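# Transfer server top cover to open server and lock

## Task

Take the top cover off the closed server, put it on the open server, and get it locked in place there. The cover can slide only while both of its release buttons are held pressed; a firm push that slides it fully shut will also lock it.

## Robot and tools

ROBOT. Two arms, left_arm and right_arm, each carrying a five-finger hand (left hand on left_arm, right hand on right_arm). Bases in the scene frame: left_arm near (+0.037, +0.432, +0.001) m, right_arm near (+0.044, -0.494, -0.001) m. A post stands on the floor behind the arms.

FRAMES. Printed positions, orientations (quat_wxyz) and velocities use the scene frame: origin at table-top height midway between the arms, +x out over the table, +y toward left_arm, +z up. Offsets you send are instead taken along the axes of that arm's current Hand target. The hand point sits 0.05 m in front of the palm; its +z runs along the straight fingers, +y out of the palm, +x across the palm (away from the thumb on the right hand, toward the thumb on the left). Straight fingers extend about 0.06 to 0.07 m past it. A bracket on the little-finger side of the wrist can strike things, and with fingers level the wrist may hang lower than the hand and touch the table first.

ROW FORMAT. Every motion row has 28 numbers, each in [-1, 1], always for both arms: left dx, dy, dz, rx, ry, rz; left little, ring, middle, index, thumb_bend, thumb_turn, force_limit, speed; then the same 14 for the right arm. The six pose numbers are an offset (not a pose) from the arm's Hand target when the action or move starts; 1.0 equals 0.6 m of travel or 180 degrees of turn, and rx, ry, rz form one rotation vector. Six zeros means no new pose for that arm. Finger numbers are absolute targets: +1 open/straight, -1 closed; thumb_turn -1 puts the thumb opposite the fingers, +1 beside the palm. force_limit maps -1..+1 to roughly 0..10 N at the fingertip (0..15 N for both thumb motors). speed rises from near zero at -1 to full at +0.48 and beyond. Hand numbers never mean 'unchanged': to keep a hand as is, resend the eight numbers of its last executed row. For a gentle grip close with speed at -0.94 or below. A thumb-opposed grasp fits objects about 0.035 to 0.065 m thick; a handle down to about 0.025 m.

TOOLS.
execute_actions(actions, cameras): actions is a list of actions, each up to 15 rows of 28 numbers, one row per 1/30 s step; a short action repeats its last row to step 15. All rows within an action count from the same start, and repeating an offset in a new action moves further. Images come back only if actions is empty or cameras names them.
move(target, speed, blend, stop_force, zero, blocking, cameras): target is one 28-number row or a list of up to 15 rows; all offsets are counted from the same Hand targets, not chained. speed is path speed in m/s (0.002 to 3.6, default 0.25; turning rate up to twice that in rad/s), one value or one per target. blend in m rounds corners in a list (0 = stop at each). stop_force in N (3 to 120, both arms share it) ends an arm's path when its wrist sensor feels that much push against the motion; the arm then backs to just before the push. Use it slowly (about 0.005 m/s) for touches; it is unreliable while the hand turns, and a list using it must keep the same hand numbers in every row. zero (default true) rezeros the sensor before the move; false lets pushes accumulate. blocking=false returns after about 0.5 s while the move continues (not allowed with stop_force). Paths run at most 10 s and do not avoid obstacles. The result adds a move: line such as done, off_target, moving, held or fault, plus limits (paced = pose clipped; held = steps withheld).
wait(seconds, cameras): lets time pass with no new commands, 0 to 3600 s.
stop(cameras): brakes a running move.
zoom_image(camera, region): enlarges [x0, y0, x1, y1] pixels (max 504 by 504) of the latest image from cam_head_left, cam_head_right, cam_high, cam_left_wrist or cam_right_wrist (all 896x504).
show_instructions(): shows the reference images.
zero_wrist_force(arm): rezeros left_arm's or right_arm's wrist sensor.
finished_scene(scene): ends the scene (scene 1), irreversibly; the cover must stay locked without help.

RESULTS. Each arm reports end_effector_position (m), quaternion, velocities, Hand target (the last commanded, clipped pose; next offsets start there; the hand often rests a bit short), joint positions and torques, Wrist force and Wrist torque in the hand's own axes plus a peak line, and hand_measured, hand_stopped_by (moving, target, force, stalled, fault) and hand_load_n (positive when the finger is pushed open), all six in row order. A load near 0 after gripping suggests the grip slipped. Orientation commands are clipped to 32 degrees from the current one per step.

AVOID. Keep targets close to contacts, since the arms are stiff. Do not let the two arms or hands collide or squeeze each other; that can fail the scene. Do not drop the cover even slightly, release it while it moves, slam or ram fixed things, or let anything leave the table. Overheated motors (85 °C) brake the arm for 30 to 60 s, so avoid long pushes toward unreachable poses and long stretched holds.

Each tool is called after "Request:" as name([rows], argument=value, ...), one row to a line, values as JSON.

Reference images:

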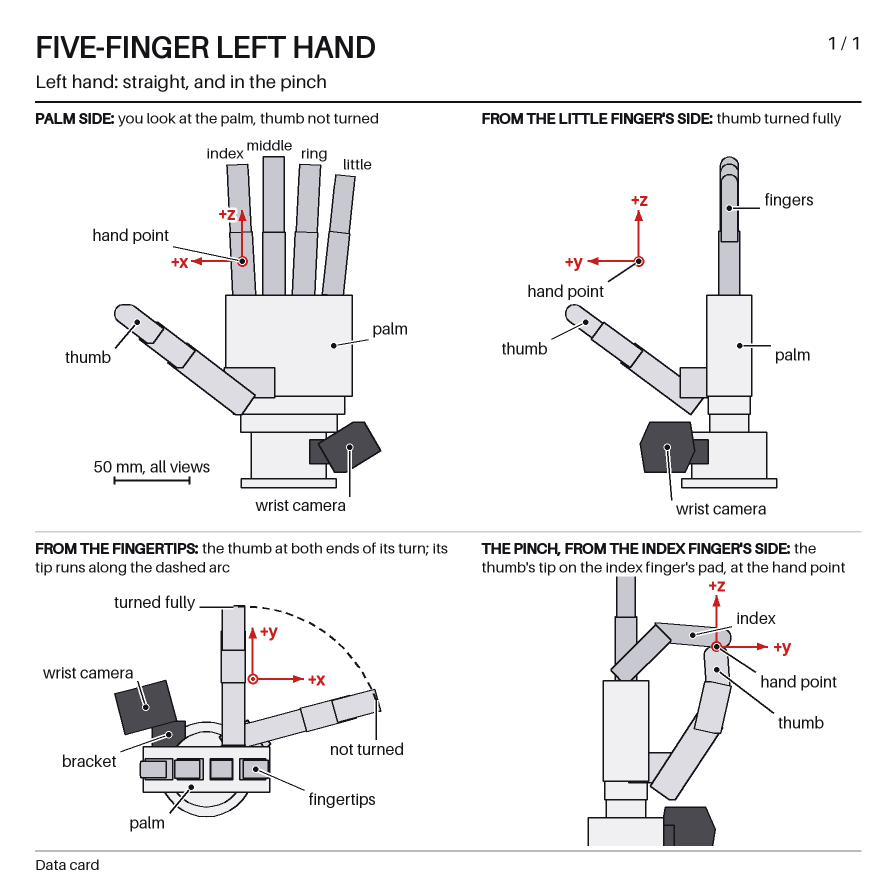

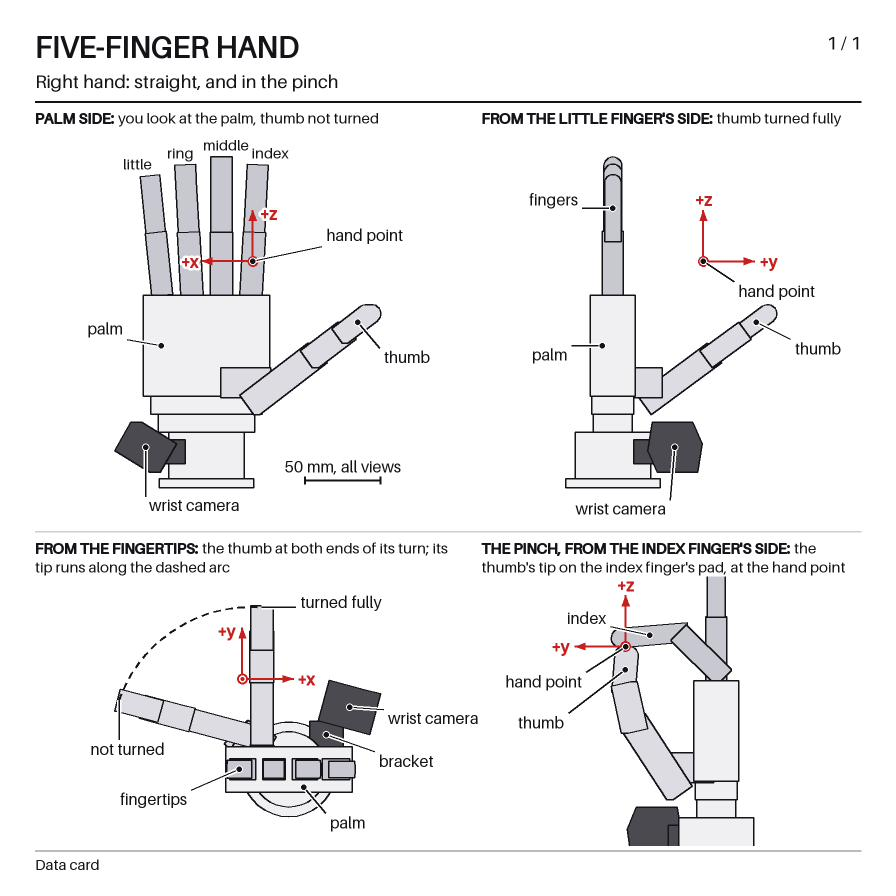

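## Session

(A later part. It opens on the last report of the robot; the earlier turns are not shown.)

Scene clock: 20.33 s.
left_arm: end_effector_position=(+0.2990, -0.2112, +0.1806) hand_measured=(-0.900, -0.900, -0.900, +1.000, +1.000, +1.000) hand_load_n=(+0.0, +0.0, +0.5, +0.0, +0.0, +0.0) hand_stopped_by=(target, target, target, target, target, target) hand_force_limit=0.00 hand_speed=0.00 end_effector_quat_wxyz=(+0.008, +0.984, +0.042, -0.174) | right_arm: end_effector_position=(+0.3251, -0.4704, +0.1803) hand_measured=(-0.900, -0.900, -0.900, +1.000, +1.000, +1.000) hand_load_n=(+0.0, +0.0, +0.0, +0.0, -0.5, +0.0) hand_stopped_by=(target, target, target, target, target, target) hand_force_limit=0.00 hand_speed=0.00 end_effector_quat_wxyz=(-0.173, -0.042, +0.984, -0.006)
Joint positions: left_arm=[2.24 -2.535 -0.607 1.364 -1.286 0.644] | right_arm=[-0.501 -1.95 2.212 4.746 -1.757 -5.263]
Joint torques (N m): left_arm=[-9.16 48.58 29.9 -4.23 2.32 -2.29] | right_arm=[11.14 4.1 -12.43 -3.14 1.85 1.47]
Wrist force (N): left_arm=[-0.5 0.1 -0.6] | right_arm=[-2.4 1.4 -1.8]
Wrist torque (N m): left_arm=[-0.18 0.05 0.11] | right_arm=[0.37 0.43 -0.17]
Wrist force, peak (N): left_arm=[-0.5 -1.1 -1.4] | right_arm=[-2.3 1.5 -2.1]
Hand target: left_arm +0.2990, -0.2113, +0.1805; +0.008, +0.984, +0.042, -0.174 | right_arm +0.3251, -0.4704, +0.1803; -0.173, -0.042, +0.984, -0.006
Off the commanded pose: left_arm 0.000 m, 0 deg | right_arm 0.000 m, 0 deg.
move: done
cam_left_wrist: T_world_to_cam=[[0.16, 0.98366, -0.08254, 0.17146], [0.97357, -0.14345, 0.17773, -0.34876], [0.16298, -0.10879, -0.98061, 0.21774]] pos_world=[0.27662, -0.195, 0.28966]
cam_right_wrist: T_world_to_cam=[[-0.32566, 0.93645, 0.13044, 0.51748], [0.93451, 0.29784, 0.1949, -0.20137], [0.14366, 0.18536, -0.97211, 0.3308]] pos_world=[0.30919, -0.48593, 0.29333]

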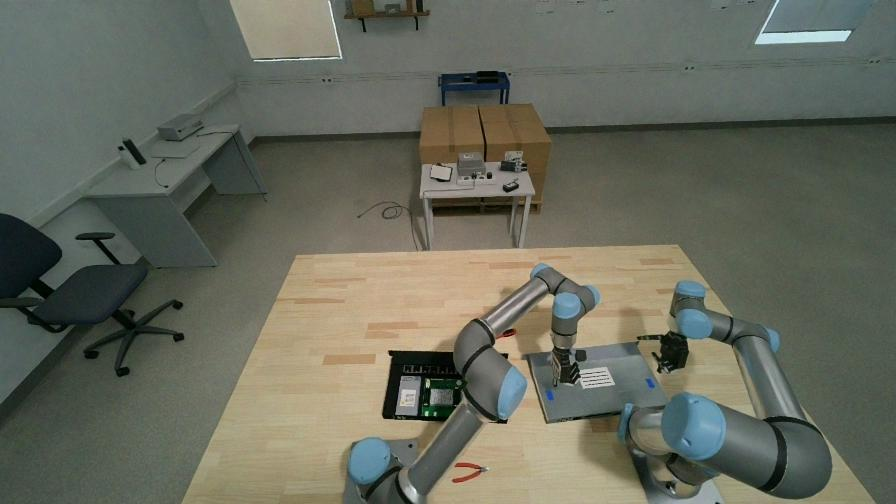

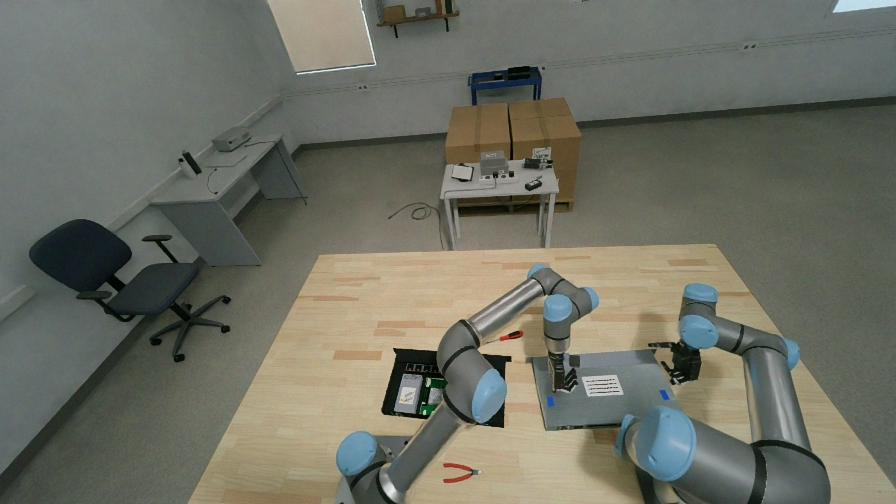

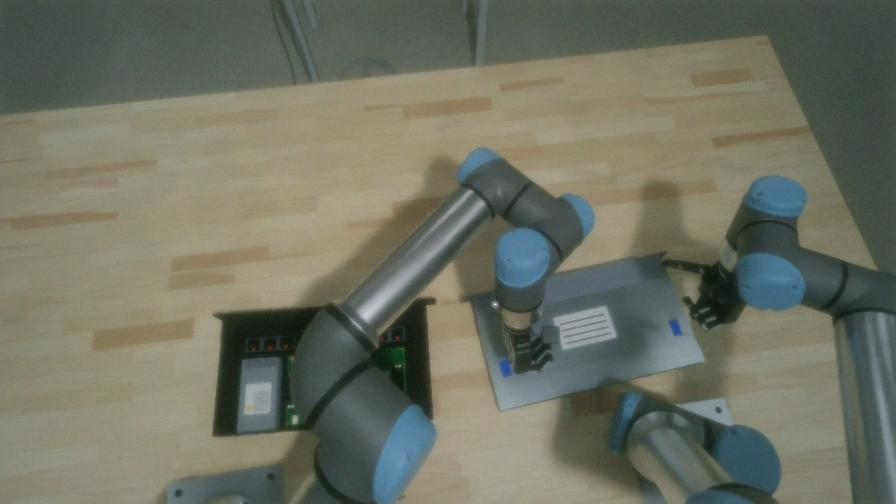

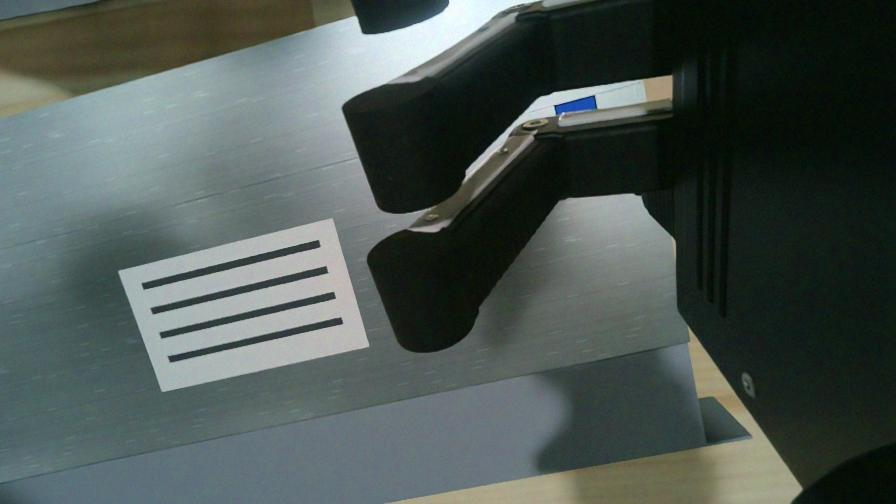

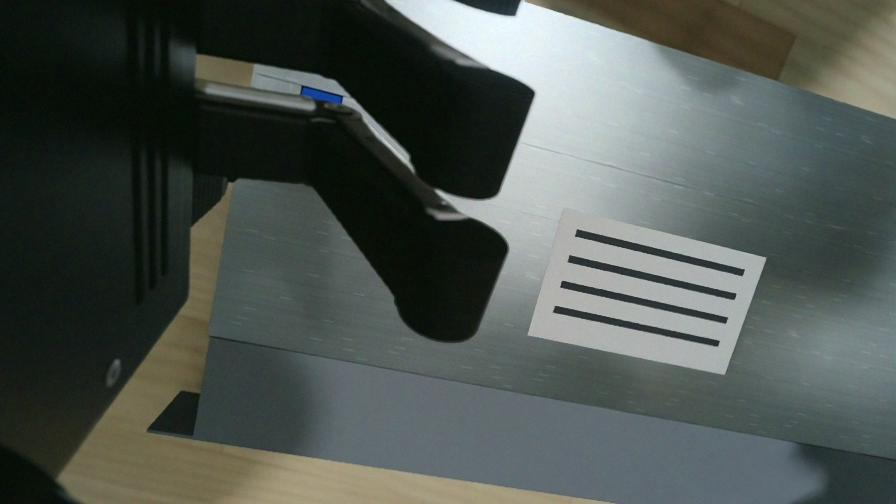

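Request:
zoom_image(camera="cam_head_left", region=[520, 330, 620, 430])

Request:
zoom_image(camera="cam_head_right", region=[520, 330, 620, 430])

Request:
zoom_image(camera="cam_head_right", region=[630, 320, 730, 420])

Scaled by 5.040.

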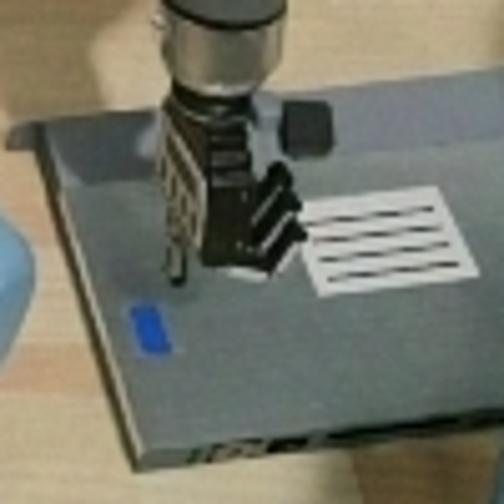

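Scaled by 5.040.

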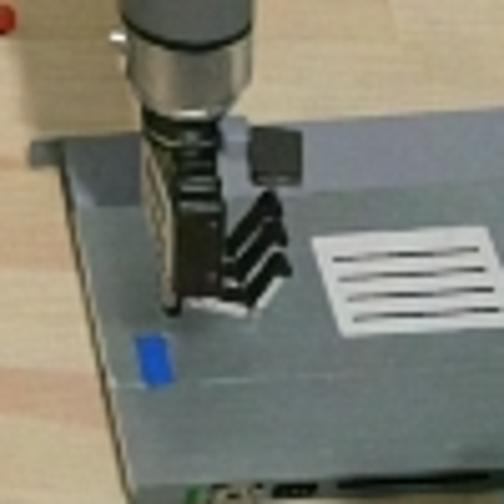

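Scaled by 5.040.

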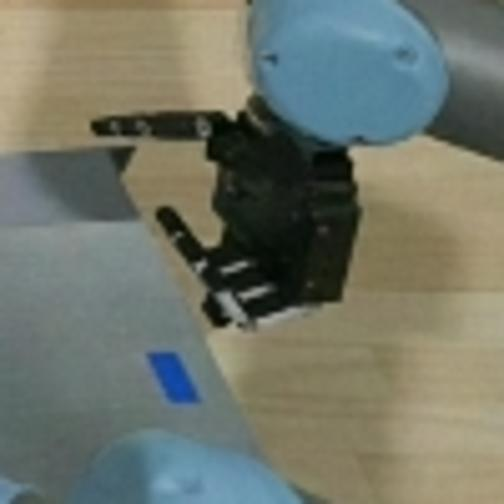

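Request:
move(target=[0.0313,0,0.0861,0,0,0,-0.9,-0.9,-0.9,1,1,1,0,0,-0.0313,0,0.0861,0,0,0,-0.9,-0.9,-0.9,1,1,1,0,0], speed=0.1, cameras=["cam_head_left","cam_head_right","cam_high"])

Request:
zoom_image(camera="cam_head_left", region=[520, 330, 620, 430])

Request:
zoom_image(camera="cam_head_right", region=[630, 320, 730, 420])

Request:
zoom_image(camera="cam_high", region=[620, 240, 780, 400])

Scene clock: 23.00 s.
left_arm: end_effector_position=(+0.2989, -0.2113, +0.1256) hand_measured=(-0.900, -0.900, -0.900, +1.000, +1.000, +1.000) hand_load_n=(+0.0, +0.0, +0.0, +0.0, +0.0, +0.0) hand_stopped_by=(target, target, target, target, target, target) hand_force_limit=0.00 hand_speed=0.00 end_effector_quat_wxyz=(+0.008, +0.984, +0.042, -0.174) | right_arm: end_effector_position=(+0.3251, -0.4703, +0.1254) hand_measured=(-0.900, -0.900, -0.900, +1.000, +1.000, +1.000) hand_load_n=(+0.0, +0.5, +0.0, +0.0, +0.0, +0.0) hand_stopped_by=(target, target, target, target, target, target) hand_force_limit=0.00 hand_speed=0.00 end_effector_quat_wxyz=(-0.173, -0.042, +0.984, -0.006)
Joint positions: left_arm=[2.239 -2.548 -0.721 1.492 -1.286 0.644] | right_arm=[-0.5 -1.892 2.327 4.574 -1.756 -5.263]
Joint torques (N m): left_arm=[-0.45 48.61 3.74 -1.67 2.54 -2.68] | right_arm=[10.76 2.94 -9.86 -3.3 1.83 1.42]
Wrist force (N): left_arm=[-0.5 -0.2 -0.6] | right_arm=[-2.4 1.4 -2.1]
Wrist torque (N m): left_arm=[-0.21 0.05 0.12] | right_arm=[0.40 0.44 -0.18]
Wrist force, peak (N): left_arm=[-0.6 0.3 -1.1] | right_arm=[-2.4 1.4 -2.1]
Hand target: left_arm +0.2989, -0.2113, +0.1255; +0.008, +0.984, +0.042, -0.174 | right_arm +0.3252, -0.4703, +0.1253; -0.173, -0.042, +0.984, -0.006
Off the commanded pose: left_arm 0.000 m, 0 deg | right_arm 0.000 m, 0 deg.
move: done

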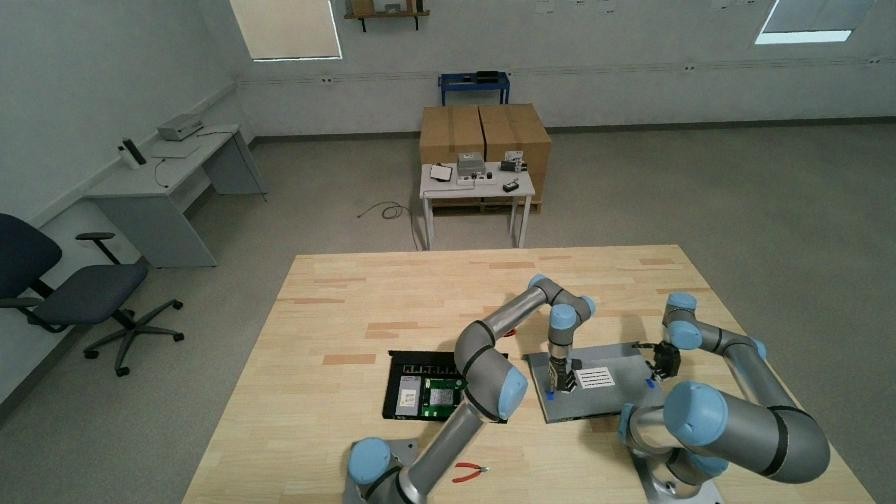

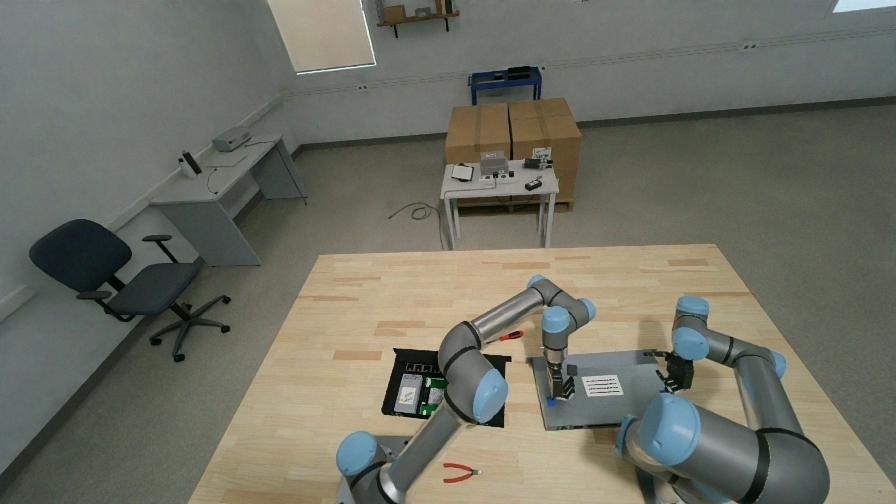

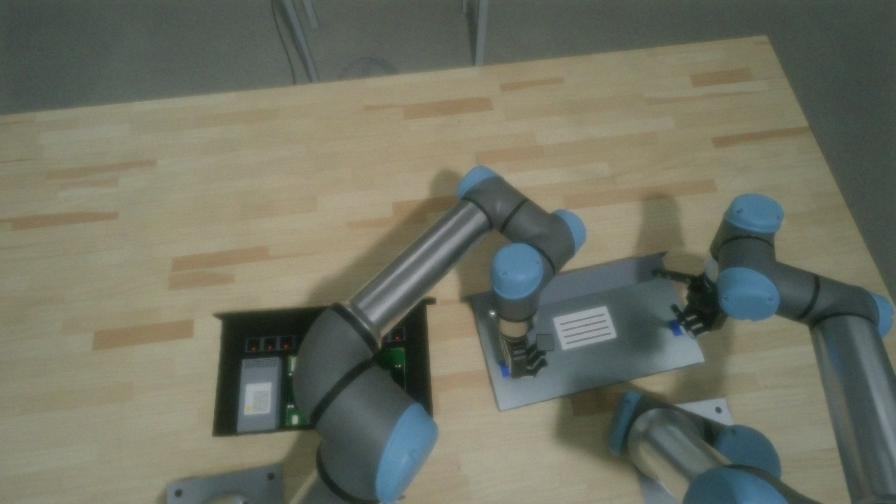

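Scaled by 5.040.

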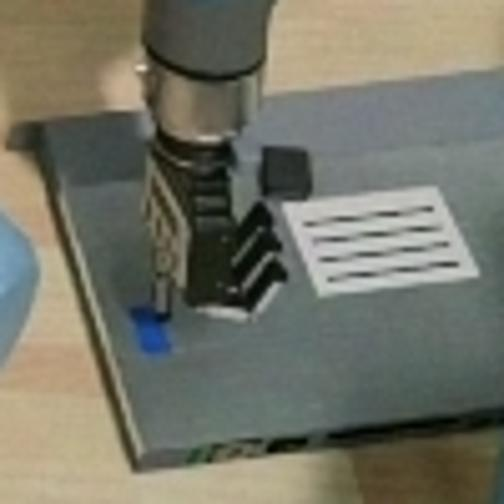

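Scaled by 5.040.

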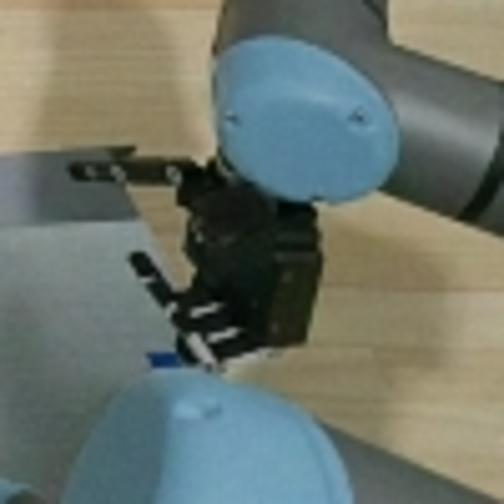

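Scaled by 3.150.

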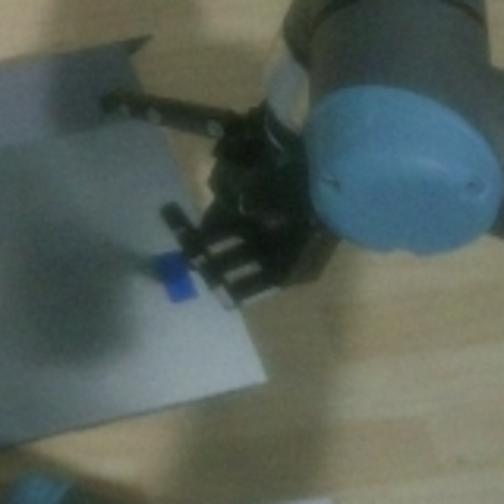

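Request:
zoom_image(camera="cam_high", region=[660, 270, 720, 340])

Request:
zoom_image(camera="cam_head_right", region=[640, 350, 690, 400])

Request:
zoom_image(camera="cam_head_left", region=[630, 340, 680, 390])

Scaled by 7.200.

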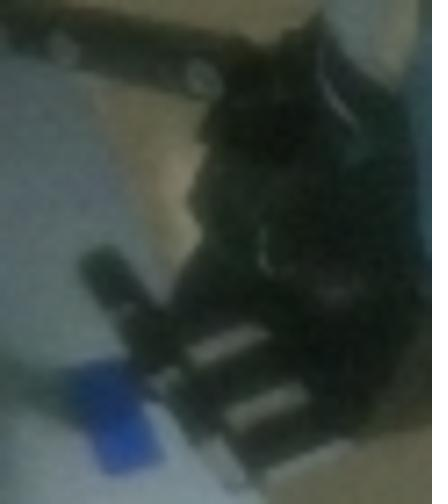

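Scaled by 10.080.

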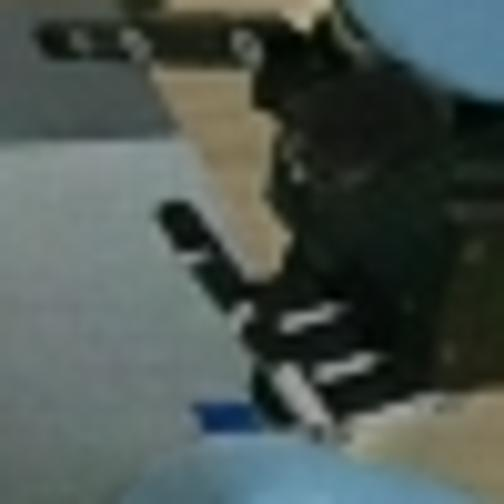

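Scaled by 10.080.

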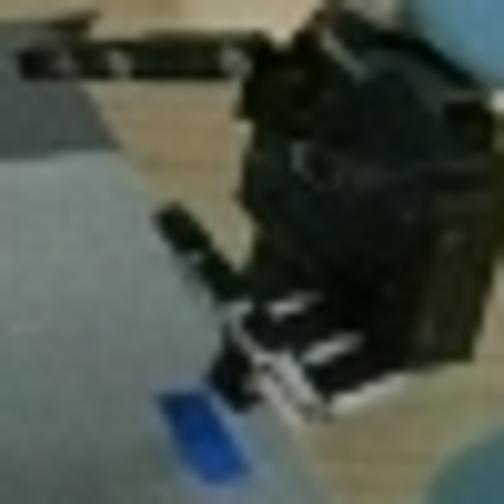

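Request:
move(target=[0.01995,0,0.0548,0,0,0,-0.9,-0.9,-0.9,1,1,1,0,0,-0.01995,0,0.0548,0,0,0,-0.9,-0.9,-0.9,1,1,1,0,0], speed=0.01, stop_force=5, cameras=["cam_head_left","cam_head_right","cam_high"])

Request:
zoom_image(camera="cam_head_left", region=[520, 330, 620, 430])

Request:
zoom_image(camera="cam_head_left", region=[620, 340, 680, 400])

Scene clock: 27.10 s.
left_arm: end_effector_position=(+0.2989, -0.2113, +0.1116) hand_measured=(-0.900, -0.900, -0.900, +1.000, +1.000, +1.000) hand_load_n=(+0.0, +0.0, +0.0, +0.0, +0.0, +0.0) hand_stopped_by=(target, target, target, target, target, target) hand_force_limit=0.00 hand_speed=0.00 end_effector_quat_wxyz=(+0.008, +0.984, +0.042, -0.174) | right_arm: end_effector_position=(+0.3252, -0.4702, +0.1083) hand_measured=(-0.900, -0.900, -0.900, +1.000, +1.000, +1.000) hand_load_n=(+0.0, +0.0, +0.5, +0.0, +0.0, +0.0) hand_stopped_by=(target, target, target, target, target, target) hand_force_limit=0.00 hand_speed=0.00 end_effector_quat_wxyz=(-0.173, -0.042, +0.984, -0.006)
Joint positions: left_arm=[2.239 -2.555 -0.744 1.522 -1.286 0.644] | right_arm=[-0.5 -1.867 2.359 4.515 -1.756 -5.263]
Joint torques (N m): left_arm=[6.99 58.19 25.11 -3.6 2.27 -2.41] | right_arm=[10.05 -17.91 -30.25 -0.16 1.85 1.18]
Wrist force (N): left_arm=[-1.7 -0.4 -5.2] | right_arm=[-0.6 1.1 -6.6]
Wrist torque (N m): left_arm=[0.04 0.06 0.05] | right_arm=[0.64 0.44 -0.09]
Wrist force, peak (N): left_arm=[-2.4 -0.4 -6.5] | right_arm=[-1.4 0.8 -7.9]
Hand target: left_arm +0.2989, -0.2113, +0.1116; +0.008, +0.984, +0.042, -0.174 (not the last commanded pose) | right_arm +0.3252, -0.4702, +0.1083; -0.173, -0.042, +0.984, -0.006 (not the last commanded pose)
Off the commanded pose: left_arm 0.021 m, 0 deg | right_arm 0.018 m, 0 deg.
move: contact (left_arm, right_arm)

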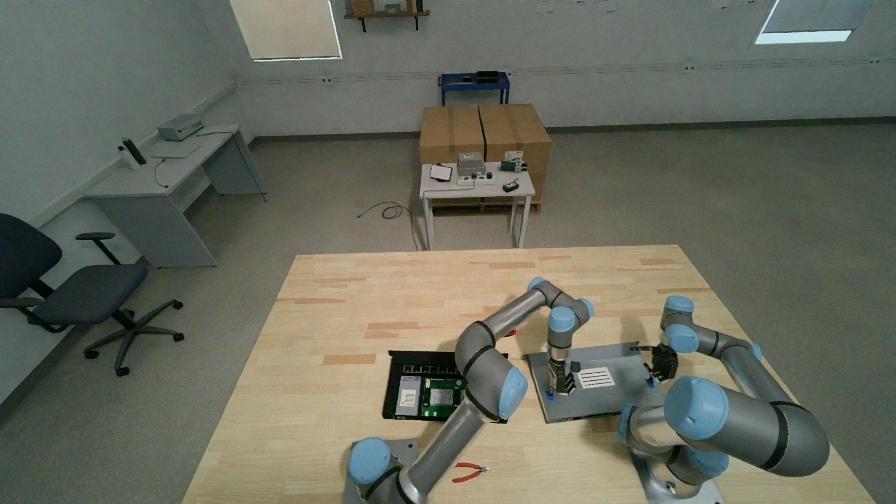

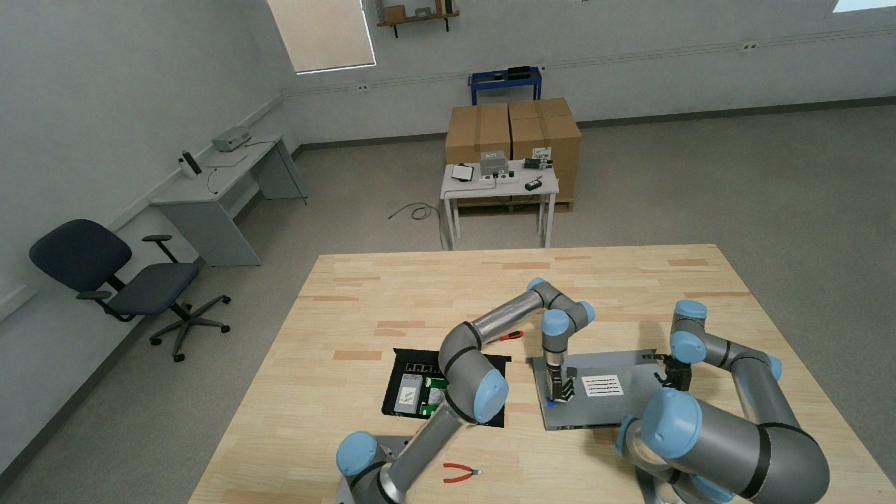

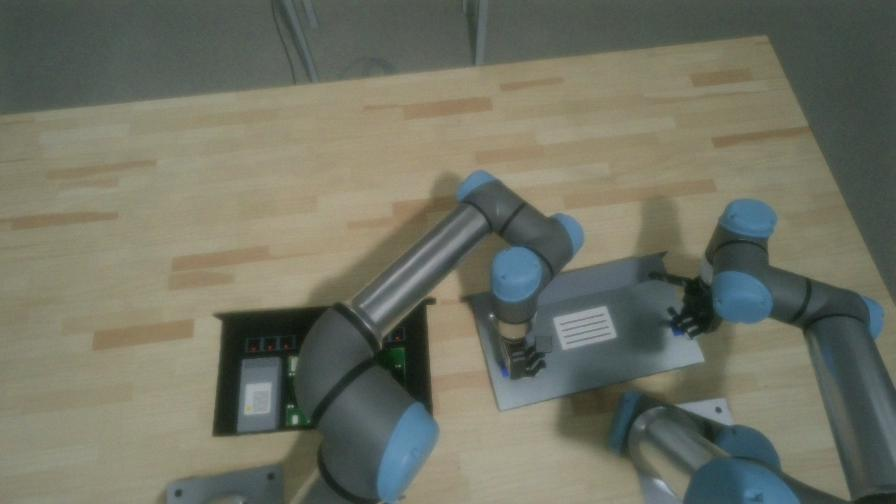

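Scaled by 5.040.

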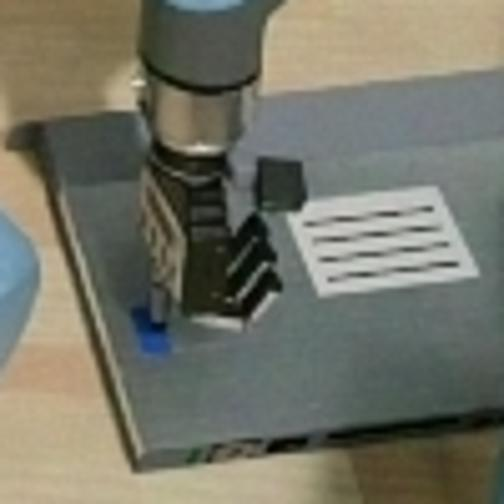

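Scaled by 8.400.

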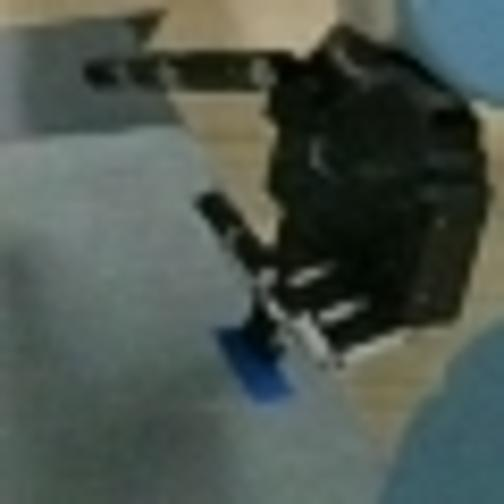

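Request:
move(target=[0.0057,0,0.01567,0,0,0,-0.9,-0.9,-0.9,1,1,1,0,0,-0.0057,0,0.01567,0,0,0,-0.9,-0.9,-0.9,1,1,1,0,0], speed=0.005, stop_force=12, zero=false)

Scene clock: 29.37 s.
left_arm: end_effector_position=(+0.2989, -0.2113, +0.1089) hand_measured=(-0.900, -0.900, -0.900, +1.000, +1.000, +1.000) hand_load_n=(+0.0, +0.0, +0.0, +0.0, +0.0, +0.0) hand_stopped_by=(target, target, target, target, target, target) hand_force_limit=0.00 hand_speed=0.00 end_effector_quat_wxyz=(+0.008, +0.984, +0.042, -0.174) | right_arm: end_effector_position=(+0.3252, -0.4702, +0.1045) hand_measured=(-0.900, -0.900, -0.900, +1.000, +1.000, +1.000) hand_load_n=(+0.0, +0.0, +0.0, -1.5, +0.0, +0.0) hand_stopped_by=(target, target, target, target, target, target) hand_force_limit=0.00 hand_speed=0.00 end_effector_quat_wxyz=(-0.173, -0.042, +0.984, -0.006)
Joint positions: left_arm=[2.239 -2.557 -0.748 1.528 -1.286 0.644] | right_arm=[-0.5 -1.861 2.366 4.502 -1.756 -5.263]
Joint torques (N m): left_arm=[7.2 56.56 23.84 -2.69 1.84 -2.48] | right_arm=[7.8 -15.92 -30.14 -0.58 1.63 1.24]
Wrist force (N): left_arm=[-2.2 -1.2 -11.6] | right_arm=[0.9 2.7 -10.8]
Wrist torque (N m): left_arm=[0.40 -0.09 0.02] | right_arm=[0.94 0.53 0.01]
Wrist force, peak (N): left_arm=[-3.6 -1.4 -13.0] | right_arm=[1.1 2.5 -14.2]
Hand target: left_arm +0.2989, -0.2113, +0.1089; +0.008, +0.984, +0.042, -0.174 (not the last commanded pose) | right_arm +0.3252, -0.4702, +0.1045; -0.173, -0.042, +0.984, -0.006 (not the last commanded pose)
Off the commanded pose: left_arm 0.007 m, 0 deg | right_arm 0.006 m, 0 deg.
move: contact (left_arm, right_arm)

Request:
move(target=[0.0057,0,0.01567,0,0,0,-0.9,-0.9,-0.9,1,1,1,0,0,-0.0057,0,0.01567,0,0,0,-0.9,-0.9,-0.9,1,1,1,0,0], speed=0.004, stop_force=16, zero=false, cameras=["cam_head_left","cam_head_right","cam_high"])

Request:
zoom_image(camera="cam_head_left", region=[520, 360, 580, 430])

Request:
zoom_image(camera="cam_head_left", region=[620, 340, 680, 400])

Scene clock: 31.80 s.
left_arm: end_effector_position=(+0.2989, -0.2113, +0.1050) hand_measured=(-0.900, -0.900, -0.900, +1.000, +1.000, +1.000) hand_load_n=(+0.0, +0.0, +0.0, +0.0, +0.0, +0.0) hand_stopped_by=(target, target, target, target, target, target) hand_force_limit=0.00 hand_speed=0.00 end_effector_quat_wxyz=(+0.008, +0.984, +0.042, -0.174) | right_arm: end_effector_position=(+0.3252, -0.4702, +0.1017) hand_measured=(-0.900, -0.900, -0.900, +1.000, +1.000, +1.000) hand_load_n=(+0.0, +0.0, +0.5, -7.5, +0.0, +0.0) hand_stopped_by=(target, target, target, target, target, target) hand_force_limit=0.00 hand_speed=0.00 end_effector_quat_wxyz=(-0.173, -0.042, +0.984, -0.006)
Joint positions: left_arm=[2.239 -2.559 -0.753 1.536 -1.286 0.644] | right_arm=[-0.5 -1.856 2.372 4.493 -1.756 -5.263]
Joint torques (N m): left_arm=[5.39 48.23 21.17 -1.87 1.4 -2.35] | right_arm=[9.75 -15.45 -27.8 -0.89 0.99 1.43]
Wrist force (N): left_arm=[-5.0 -1.3 -17.4] | right_arm=[1.3 6.8 -15.7]
Wrist torque (N m): left_arm=[0.73 -0.12 -0.15] | right_arm=[1.18 0.64 0.01]
Wrist force, peak (N): left_arm=[-5.6 -1.4 -17.8] | right_arm=[1.7 6.6 -21.1]
Hand target: left_arm +0.2989, -0.2113, +0.1050; +0.008, +0.984, +0.042, -0.174 (not the last commanded pose) | right_arm +0.3252, -0.4702, +0.1017; -0.173, -0.042, +0.984, -0.006 (not the last commanded pose)
Off the commanded pose: left_arm 0.006 m, 0 deg | right_arm 0.007 m, 0 deg.
move: contact (left_arm, right_arm)

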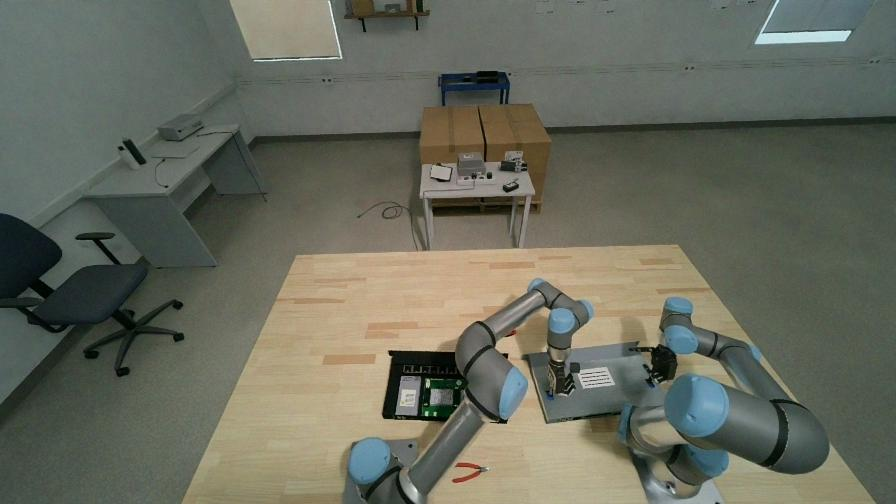

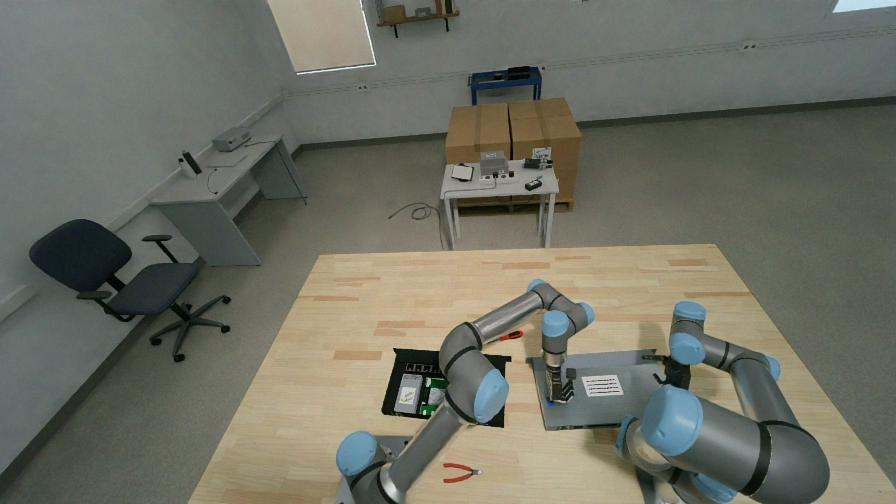

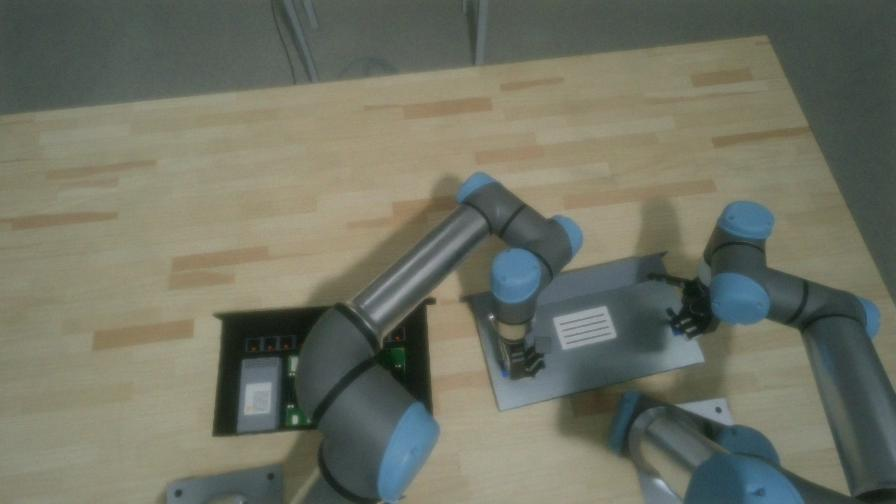

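Scaled by 7.200.

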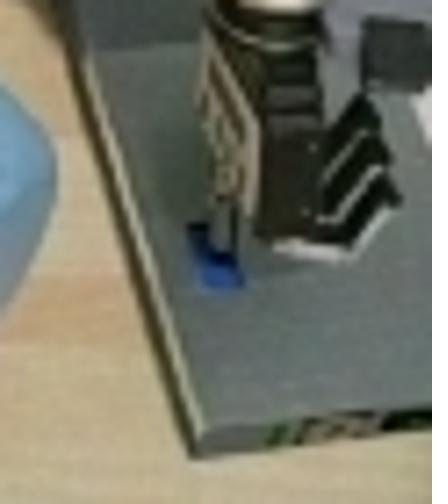

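Scaled by 8.400.

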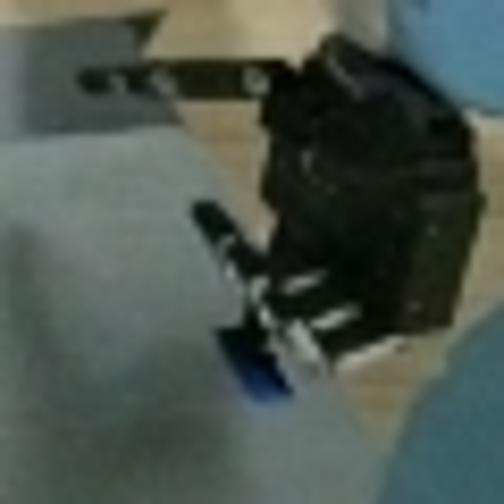

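Request:
move(target=[-0.01567,0,0.0057,0,0,0,-0.9,-0.9,-0.9,1,1,1,0,0,0.01567,0,0.0057,0,0,0,-0.9,-0.9,-0.9,1,1,1,0,0], speed=0.02, cameras=["cam_head_left","cam_head_right","cam_high"])

Request:
zoom_image(camera="cam_head_left", region=[510, 330, 700, 430])

Request:
zoom_image(camera="cam_high", region=[450, 240, 720, 430])

Scene clock: 32.90 s.
left_arm: end_effector_position=(+0.2891, -0.2122, +0.1050) hand_measured=(-0.900, -0.900, -0.900, +1.000, +1.000, +1.000) hand_load_n=(+0.0, +0.0, +0.0, +0.0, +0.0, +0.0) hand_stopped_by=(target, target, target, target, target, target) hand_force_limit=0.00 hand_speed=0.00 end_effector_quat_wxyz=(+0.008, +0.984, +0.042, -0.174) | right_arm: end_effector_position=(+0.3153, -0.4711, +0.1017) hand_measured=(-0.900, -0.900, -0.900, +1.000, +1.000, +1.000) hand_load_n=(+0.0, +0.0, +0.0, -7.0, +0.0, +0.0) hand_stopped_by=(target, target, target, target, target, target) hand_force_limit=0.00 hand_speed=0.00 end_effector_quat_wxyz=(-0.173, -0.042, +0.984, -0.006) end_effector_velocity=(-0.001, +0.000, +0.000) end_effector_angular_velocity=(-0.001, -0.001, +0.001)
Joint positions: left_arm=[2.227 -2.546 -0.778 1.55 -1.284 0.631] | right_arm=[-0.518 -1.887 2.392 4.5 -1.761 -5.28]
Joint velocities: left_arm=[within noise] | right_arm=[-0.002 -0.005 0.002 0.001 -0.001 -0.003]
Joint torques (N m): left_arm=[-14.39 51.39 2.2 0.02 2.9 -2.25] | right_arm=[-10.65 -13.07 -2.44 0.73 -3.88 -1.19]
Wrist force (N): left_arm=[-0.7 -0.1 -17.0] | right_arm=[-3.8 5.7 -17.2]
Wrist torque (N m): left_arm=[0.80 0.04 0.11] | right_arm=[1.21 0.46 -0.17]
Wrist force, peak (N): left_arm=[-5.0 -1.2 -17.4] | right_arm=[-3.9 5.9 -18.0]
Hand target: left_arm +0.2889, -0.2122, +0.1050; +0.008, +0.984, +0.042, -0.174 | right_arm +0.3152, -0.4711, +0.1017; -0.173, -0.042, +0.984, -0.006
Off the commanded pose: left_arm 0.000 m, 0 deg | right_arm 0.000 m, 0 deg.
move: done

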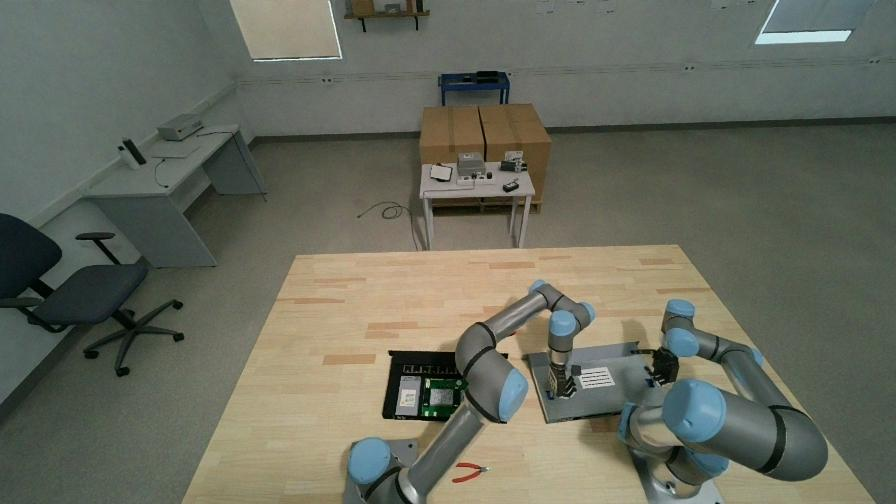

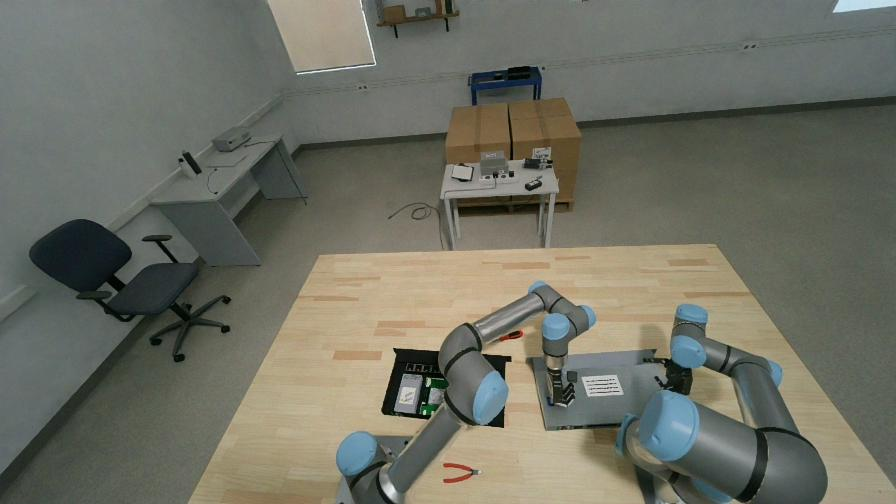

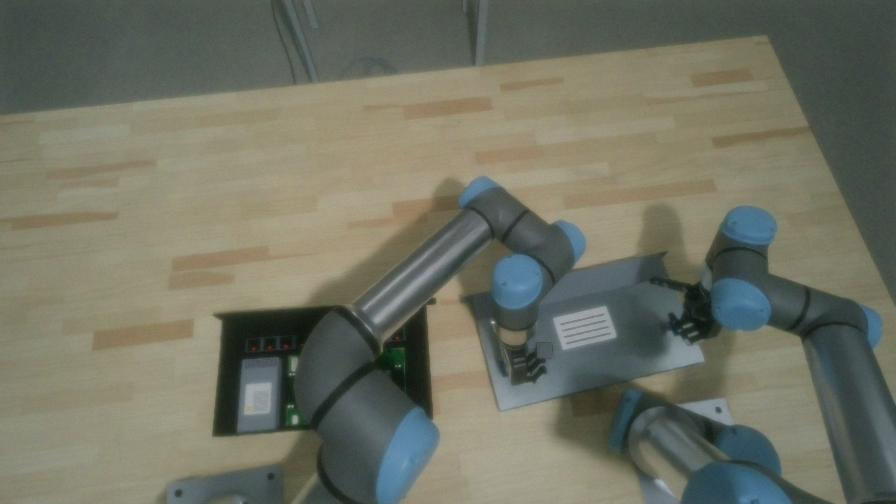

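Scaled by 2.653.

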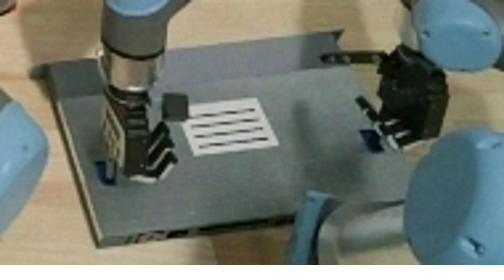

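Scaled by 1.867.

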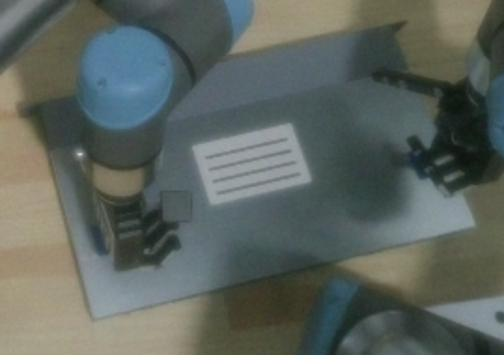

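Request:
move(target=[-0.00783,0,0.00285,0,0,0,-0.9,-0.9,-0.9,1,1,1,0,0,0.00783,0,0.00285,0,0,0,-0.9,-0.9,-0.9,1,1,1,0,0], speed=0.02, cameras=["cam_head_left","cam_high"])

Request:
zoom_image(camera="cam_head_left", region=[520, 360, 580, 430])

Request:
zoom_image(camera="cam_high", region=[450, 240, 720, 430])

Scene clock: 33.73 s.
left_arm: end_effector_position=(+0.2841, -0.2126, +0.1050) hand_measured=(-0.900, -0.900, -0.900, +1.000, +1.000, +1.000) hand_load_n=(+0.0, +0.0, +0.0, +0.0, +0.0, +0.0) hand_stopped_by=(target, target, target, target, target, target) hand_force_limit=0.00 hand_speed=0.00 end_effector_quat_wxyz=(+0.008, +0.984, +0.042, -0.174) | right_arm: end_effector_position=(+0.3103, -0.4715, +0.1017) hand_measured=(-0.900, -0.900, -0.900, +1.000, +1.000, +1.000) hand_load_n=(+0.5, +0.0, +0.0, -5.5, +0.5, +0.0) hand_stopped_by=(target, target, target, target, target, target) hand_force_limit=0.00 hand_speed=0.00 end_effector_quat_wxyz=(-0.173, -0.042, +0.984, -0.006) end_effector_velocity=(-0.001, +0.000, +0.001) end_effector_angular_velocity=(-0.001, -0.002, -0.001)
Joint positions: left_arm=[2.22 -2.54 -0.789 1.557 -1.283 0.624] | right_arm=[-0.527 -1.904 2.403 4.504 -1.764 -5.289]
Joint velocities: left_arm=[within noise] | right_arm=[-0.003 -0.005 0.002 0.001 -0.001 -0.002]
Joint torques (N m): left_arm=[-16.3 50.41 -1.71 -1.1 4.4 -2.59] | right_arm=[-9.58 -13.29 -1.93 1.1 -3.66 -1.61]
Wrist force (N): left_arm=[7.5 -0.2 -20.3] | right_arm=[-4.7 4.9 -18.0]
Wrist torque (N m): left_arm=[1.01 0.04 0.58] | right_arm=[1.28 0.48 -0.21]
Wrist force, peak (N): left_arm=[8.0 -0.1 -21.5] | right_arm=[-4.7 4.9 -18.0]
Hand target: left_arm +0.2840, -0.2126, +0.1050; +0.008, +0.984, +0.042, -0.174 | right_arm +0.3102, -0.4715, +0.1017; -0.173, -0.042, +0.984, -0.006
Off the commanded pose: left_arm 0.000 m, 0 deg | right_arm 0.000 m, 0 deg.
move: done

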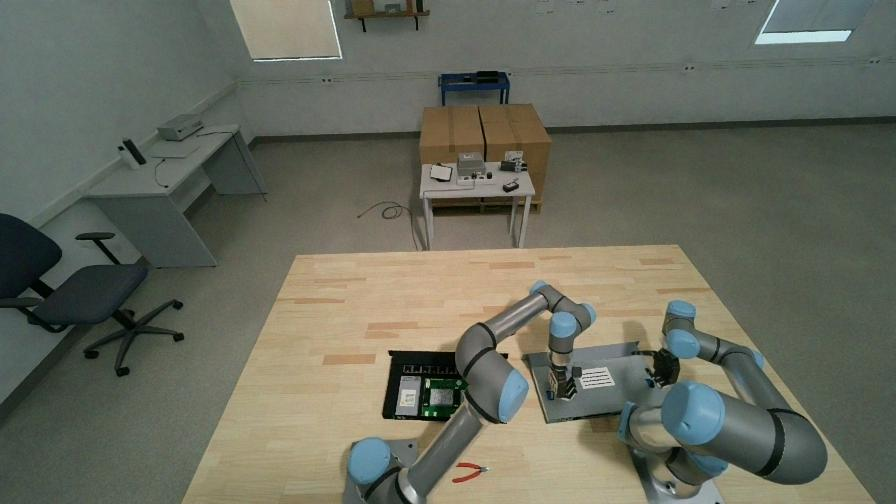

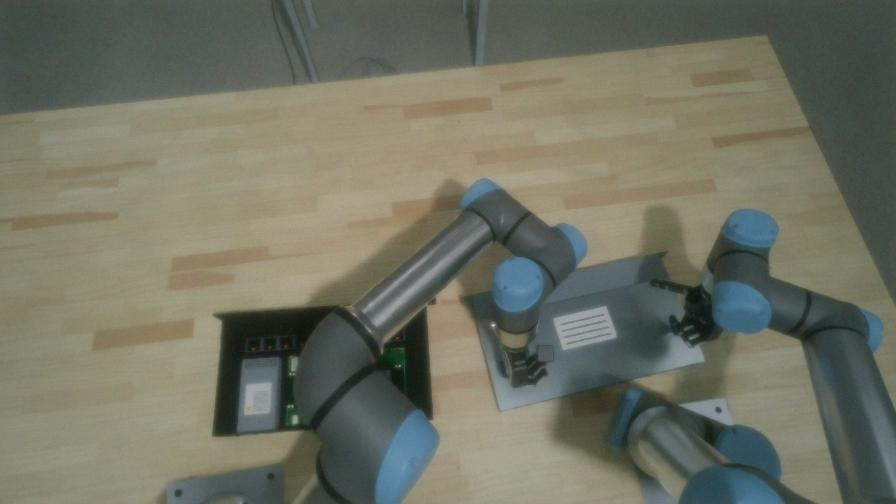

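Scaled by 7.200.

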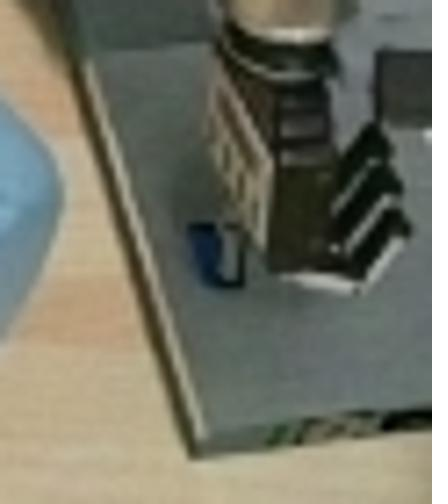

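Scaled by 1.867.

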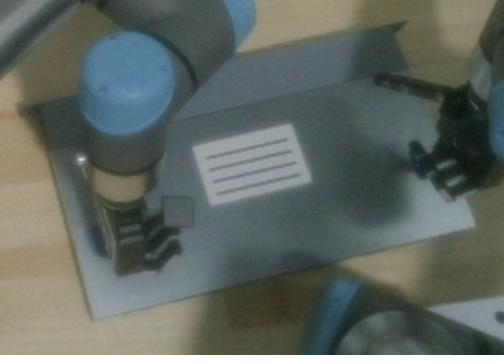

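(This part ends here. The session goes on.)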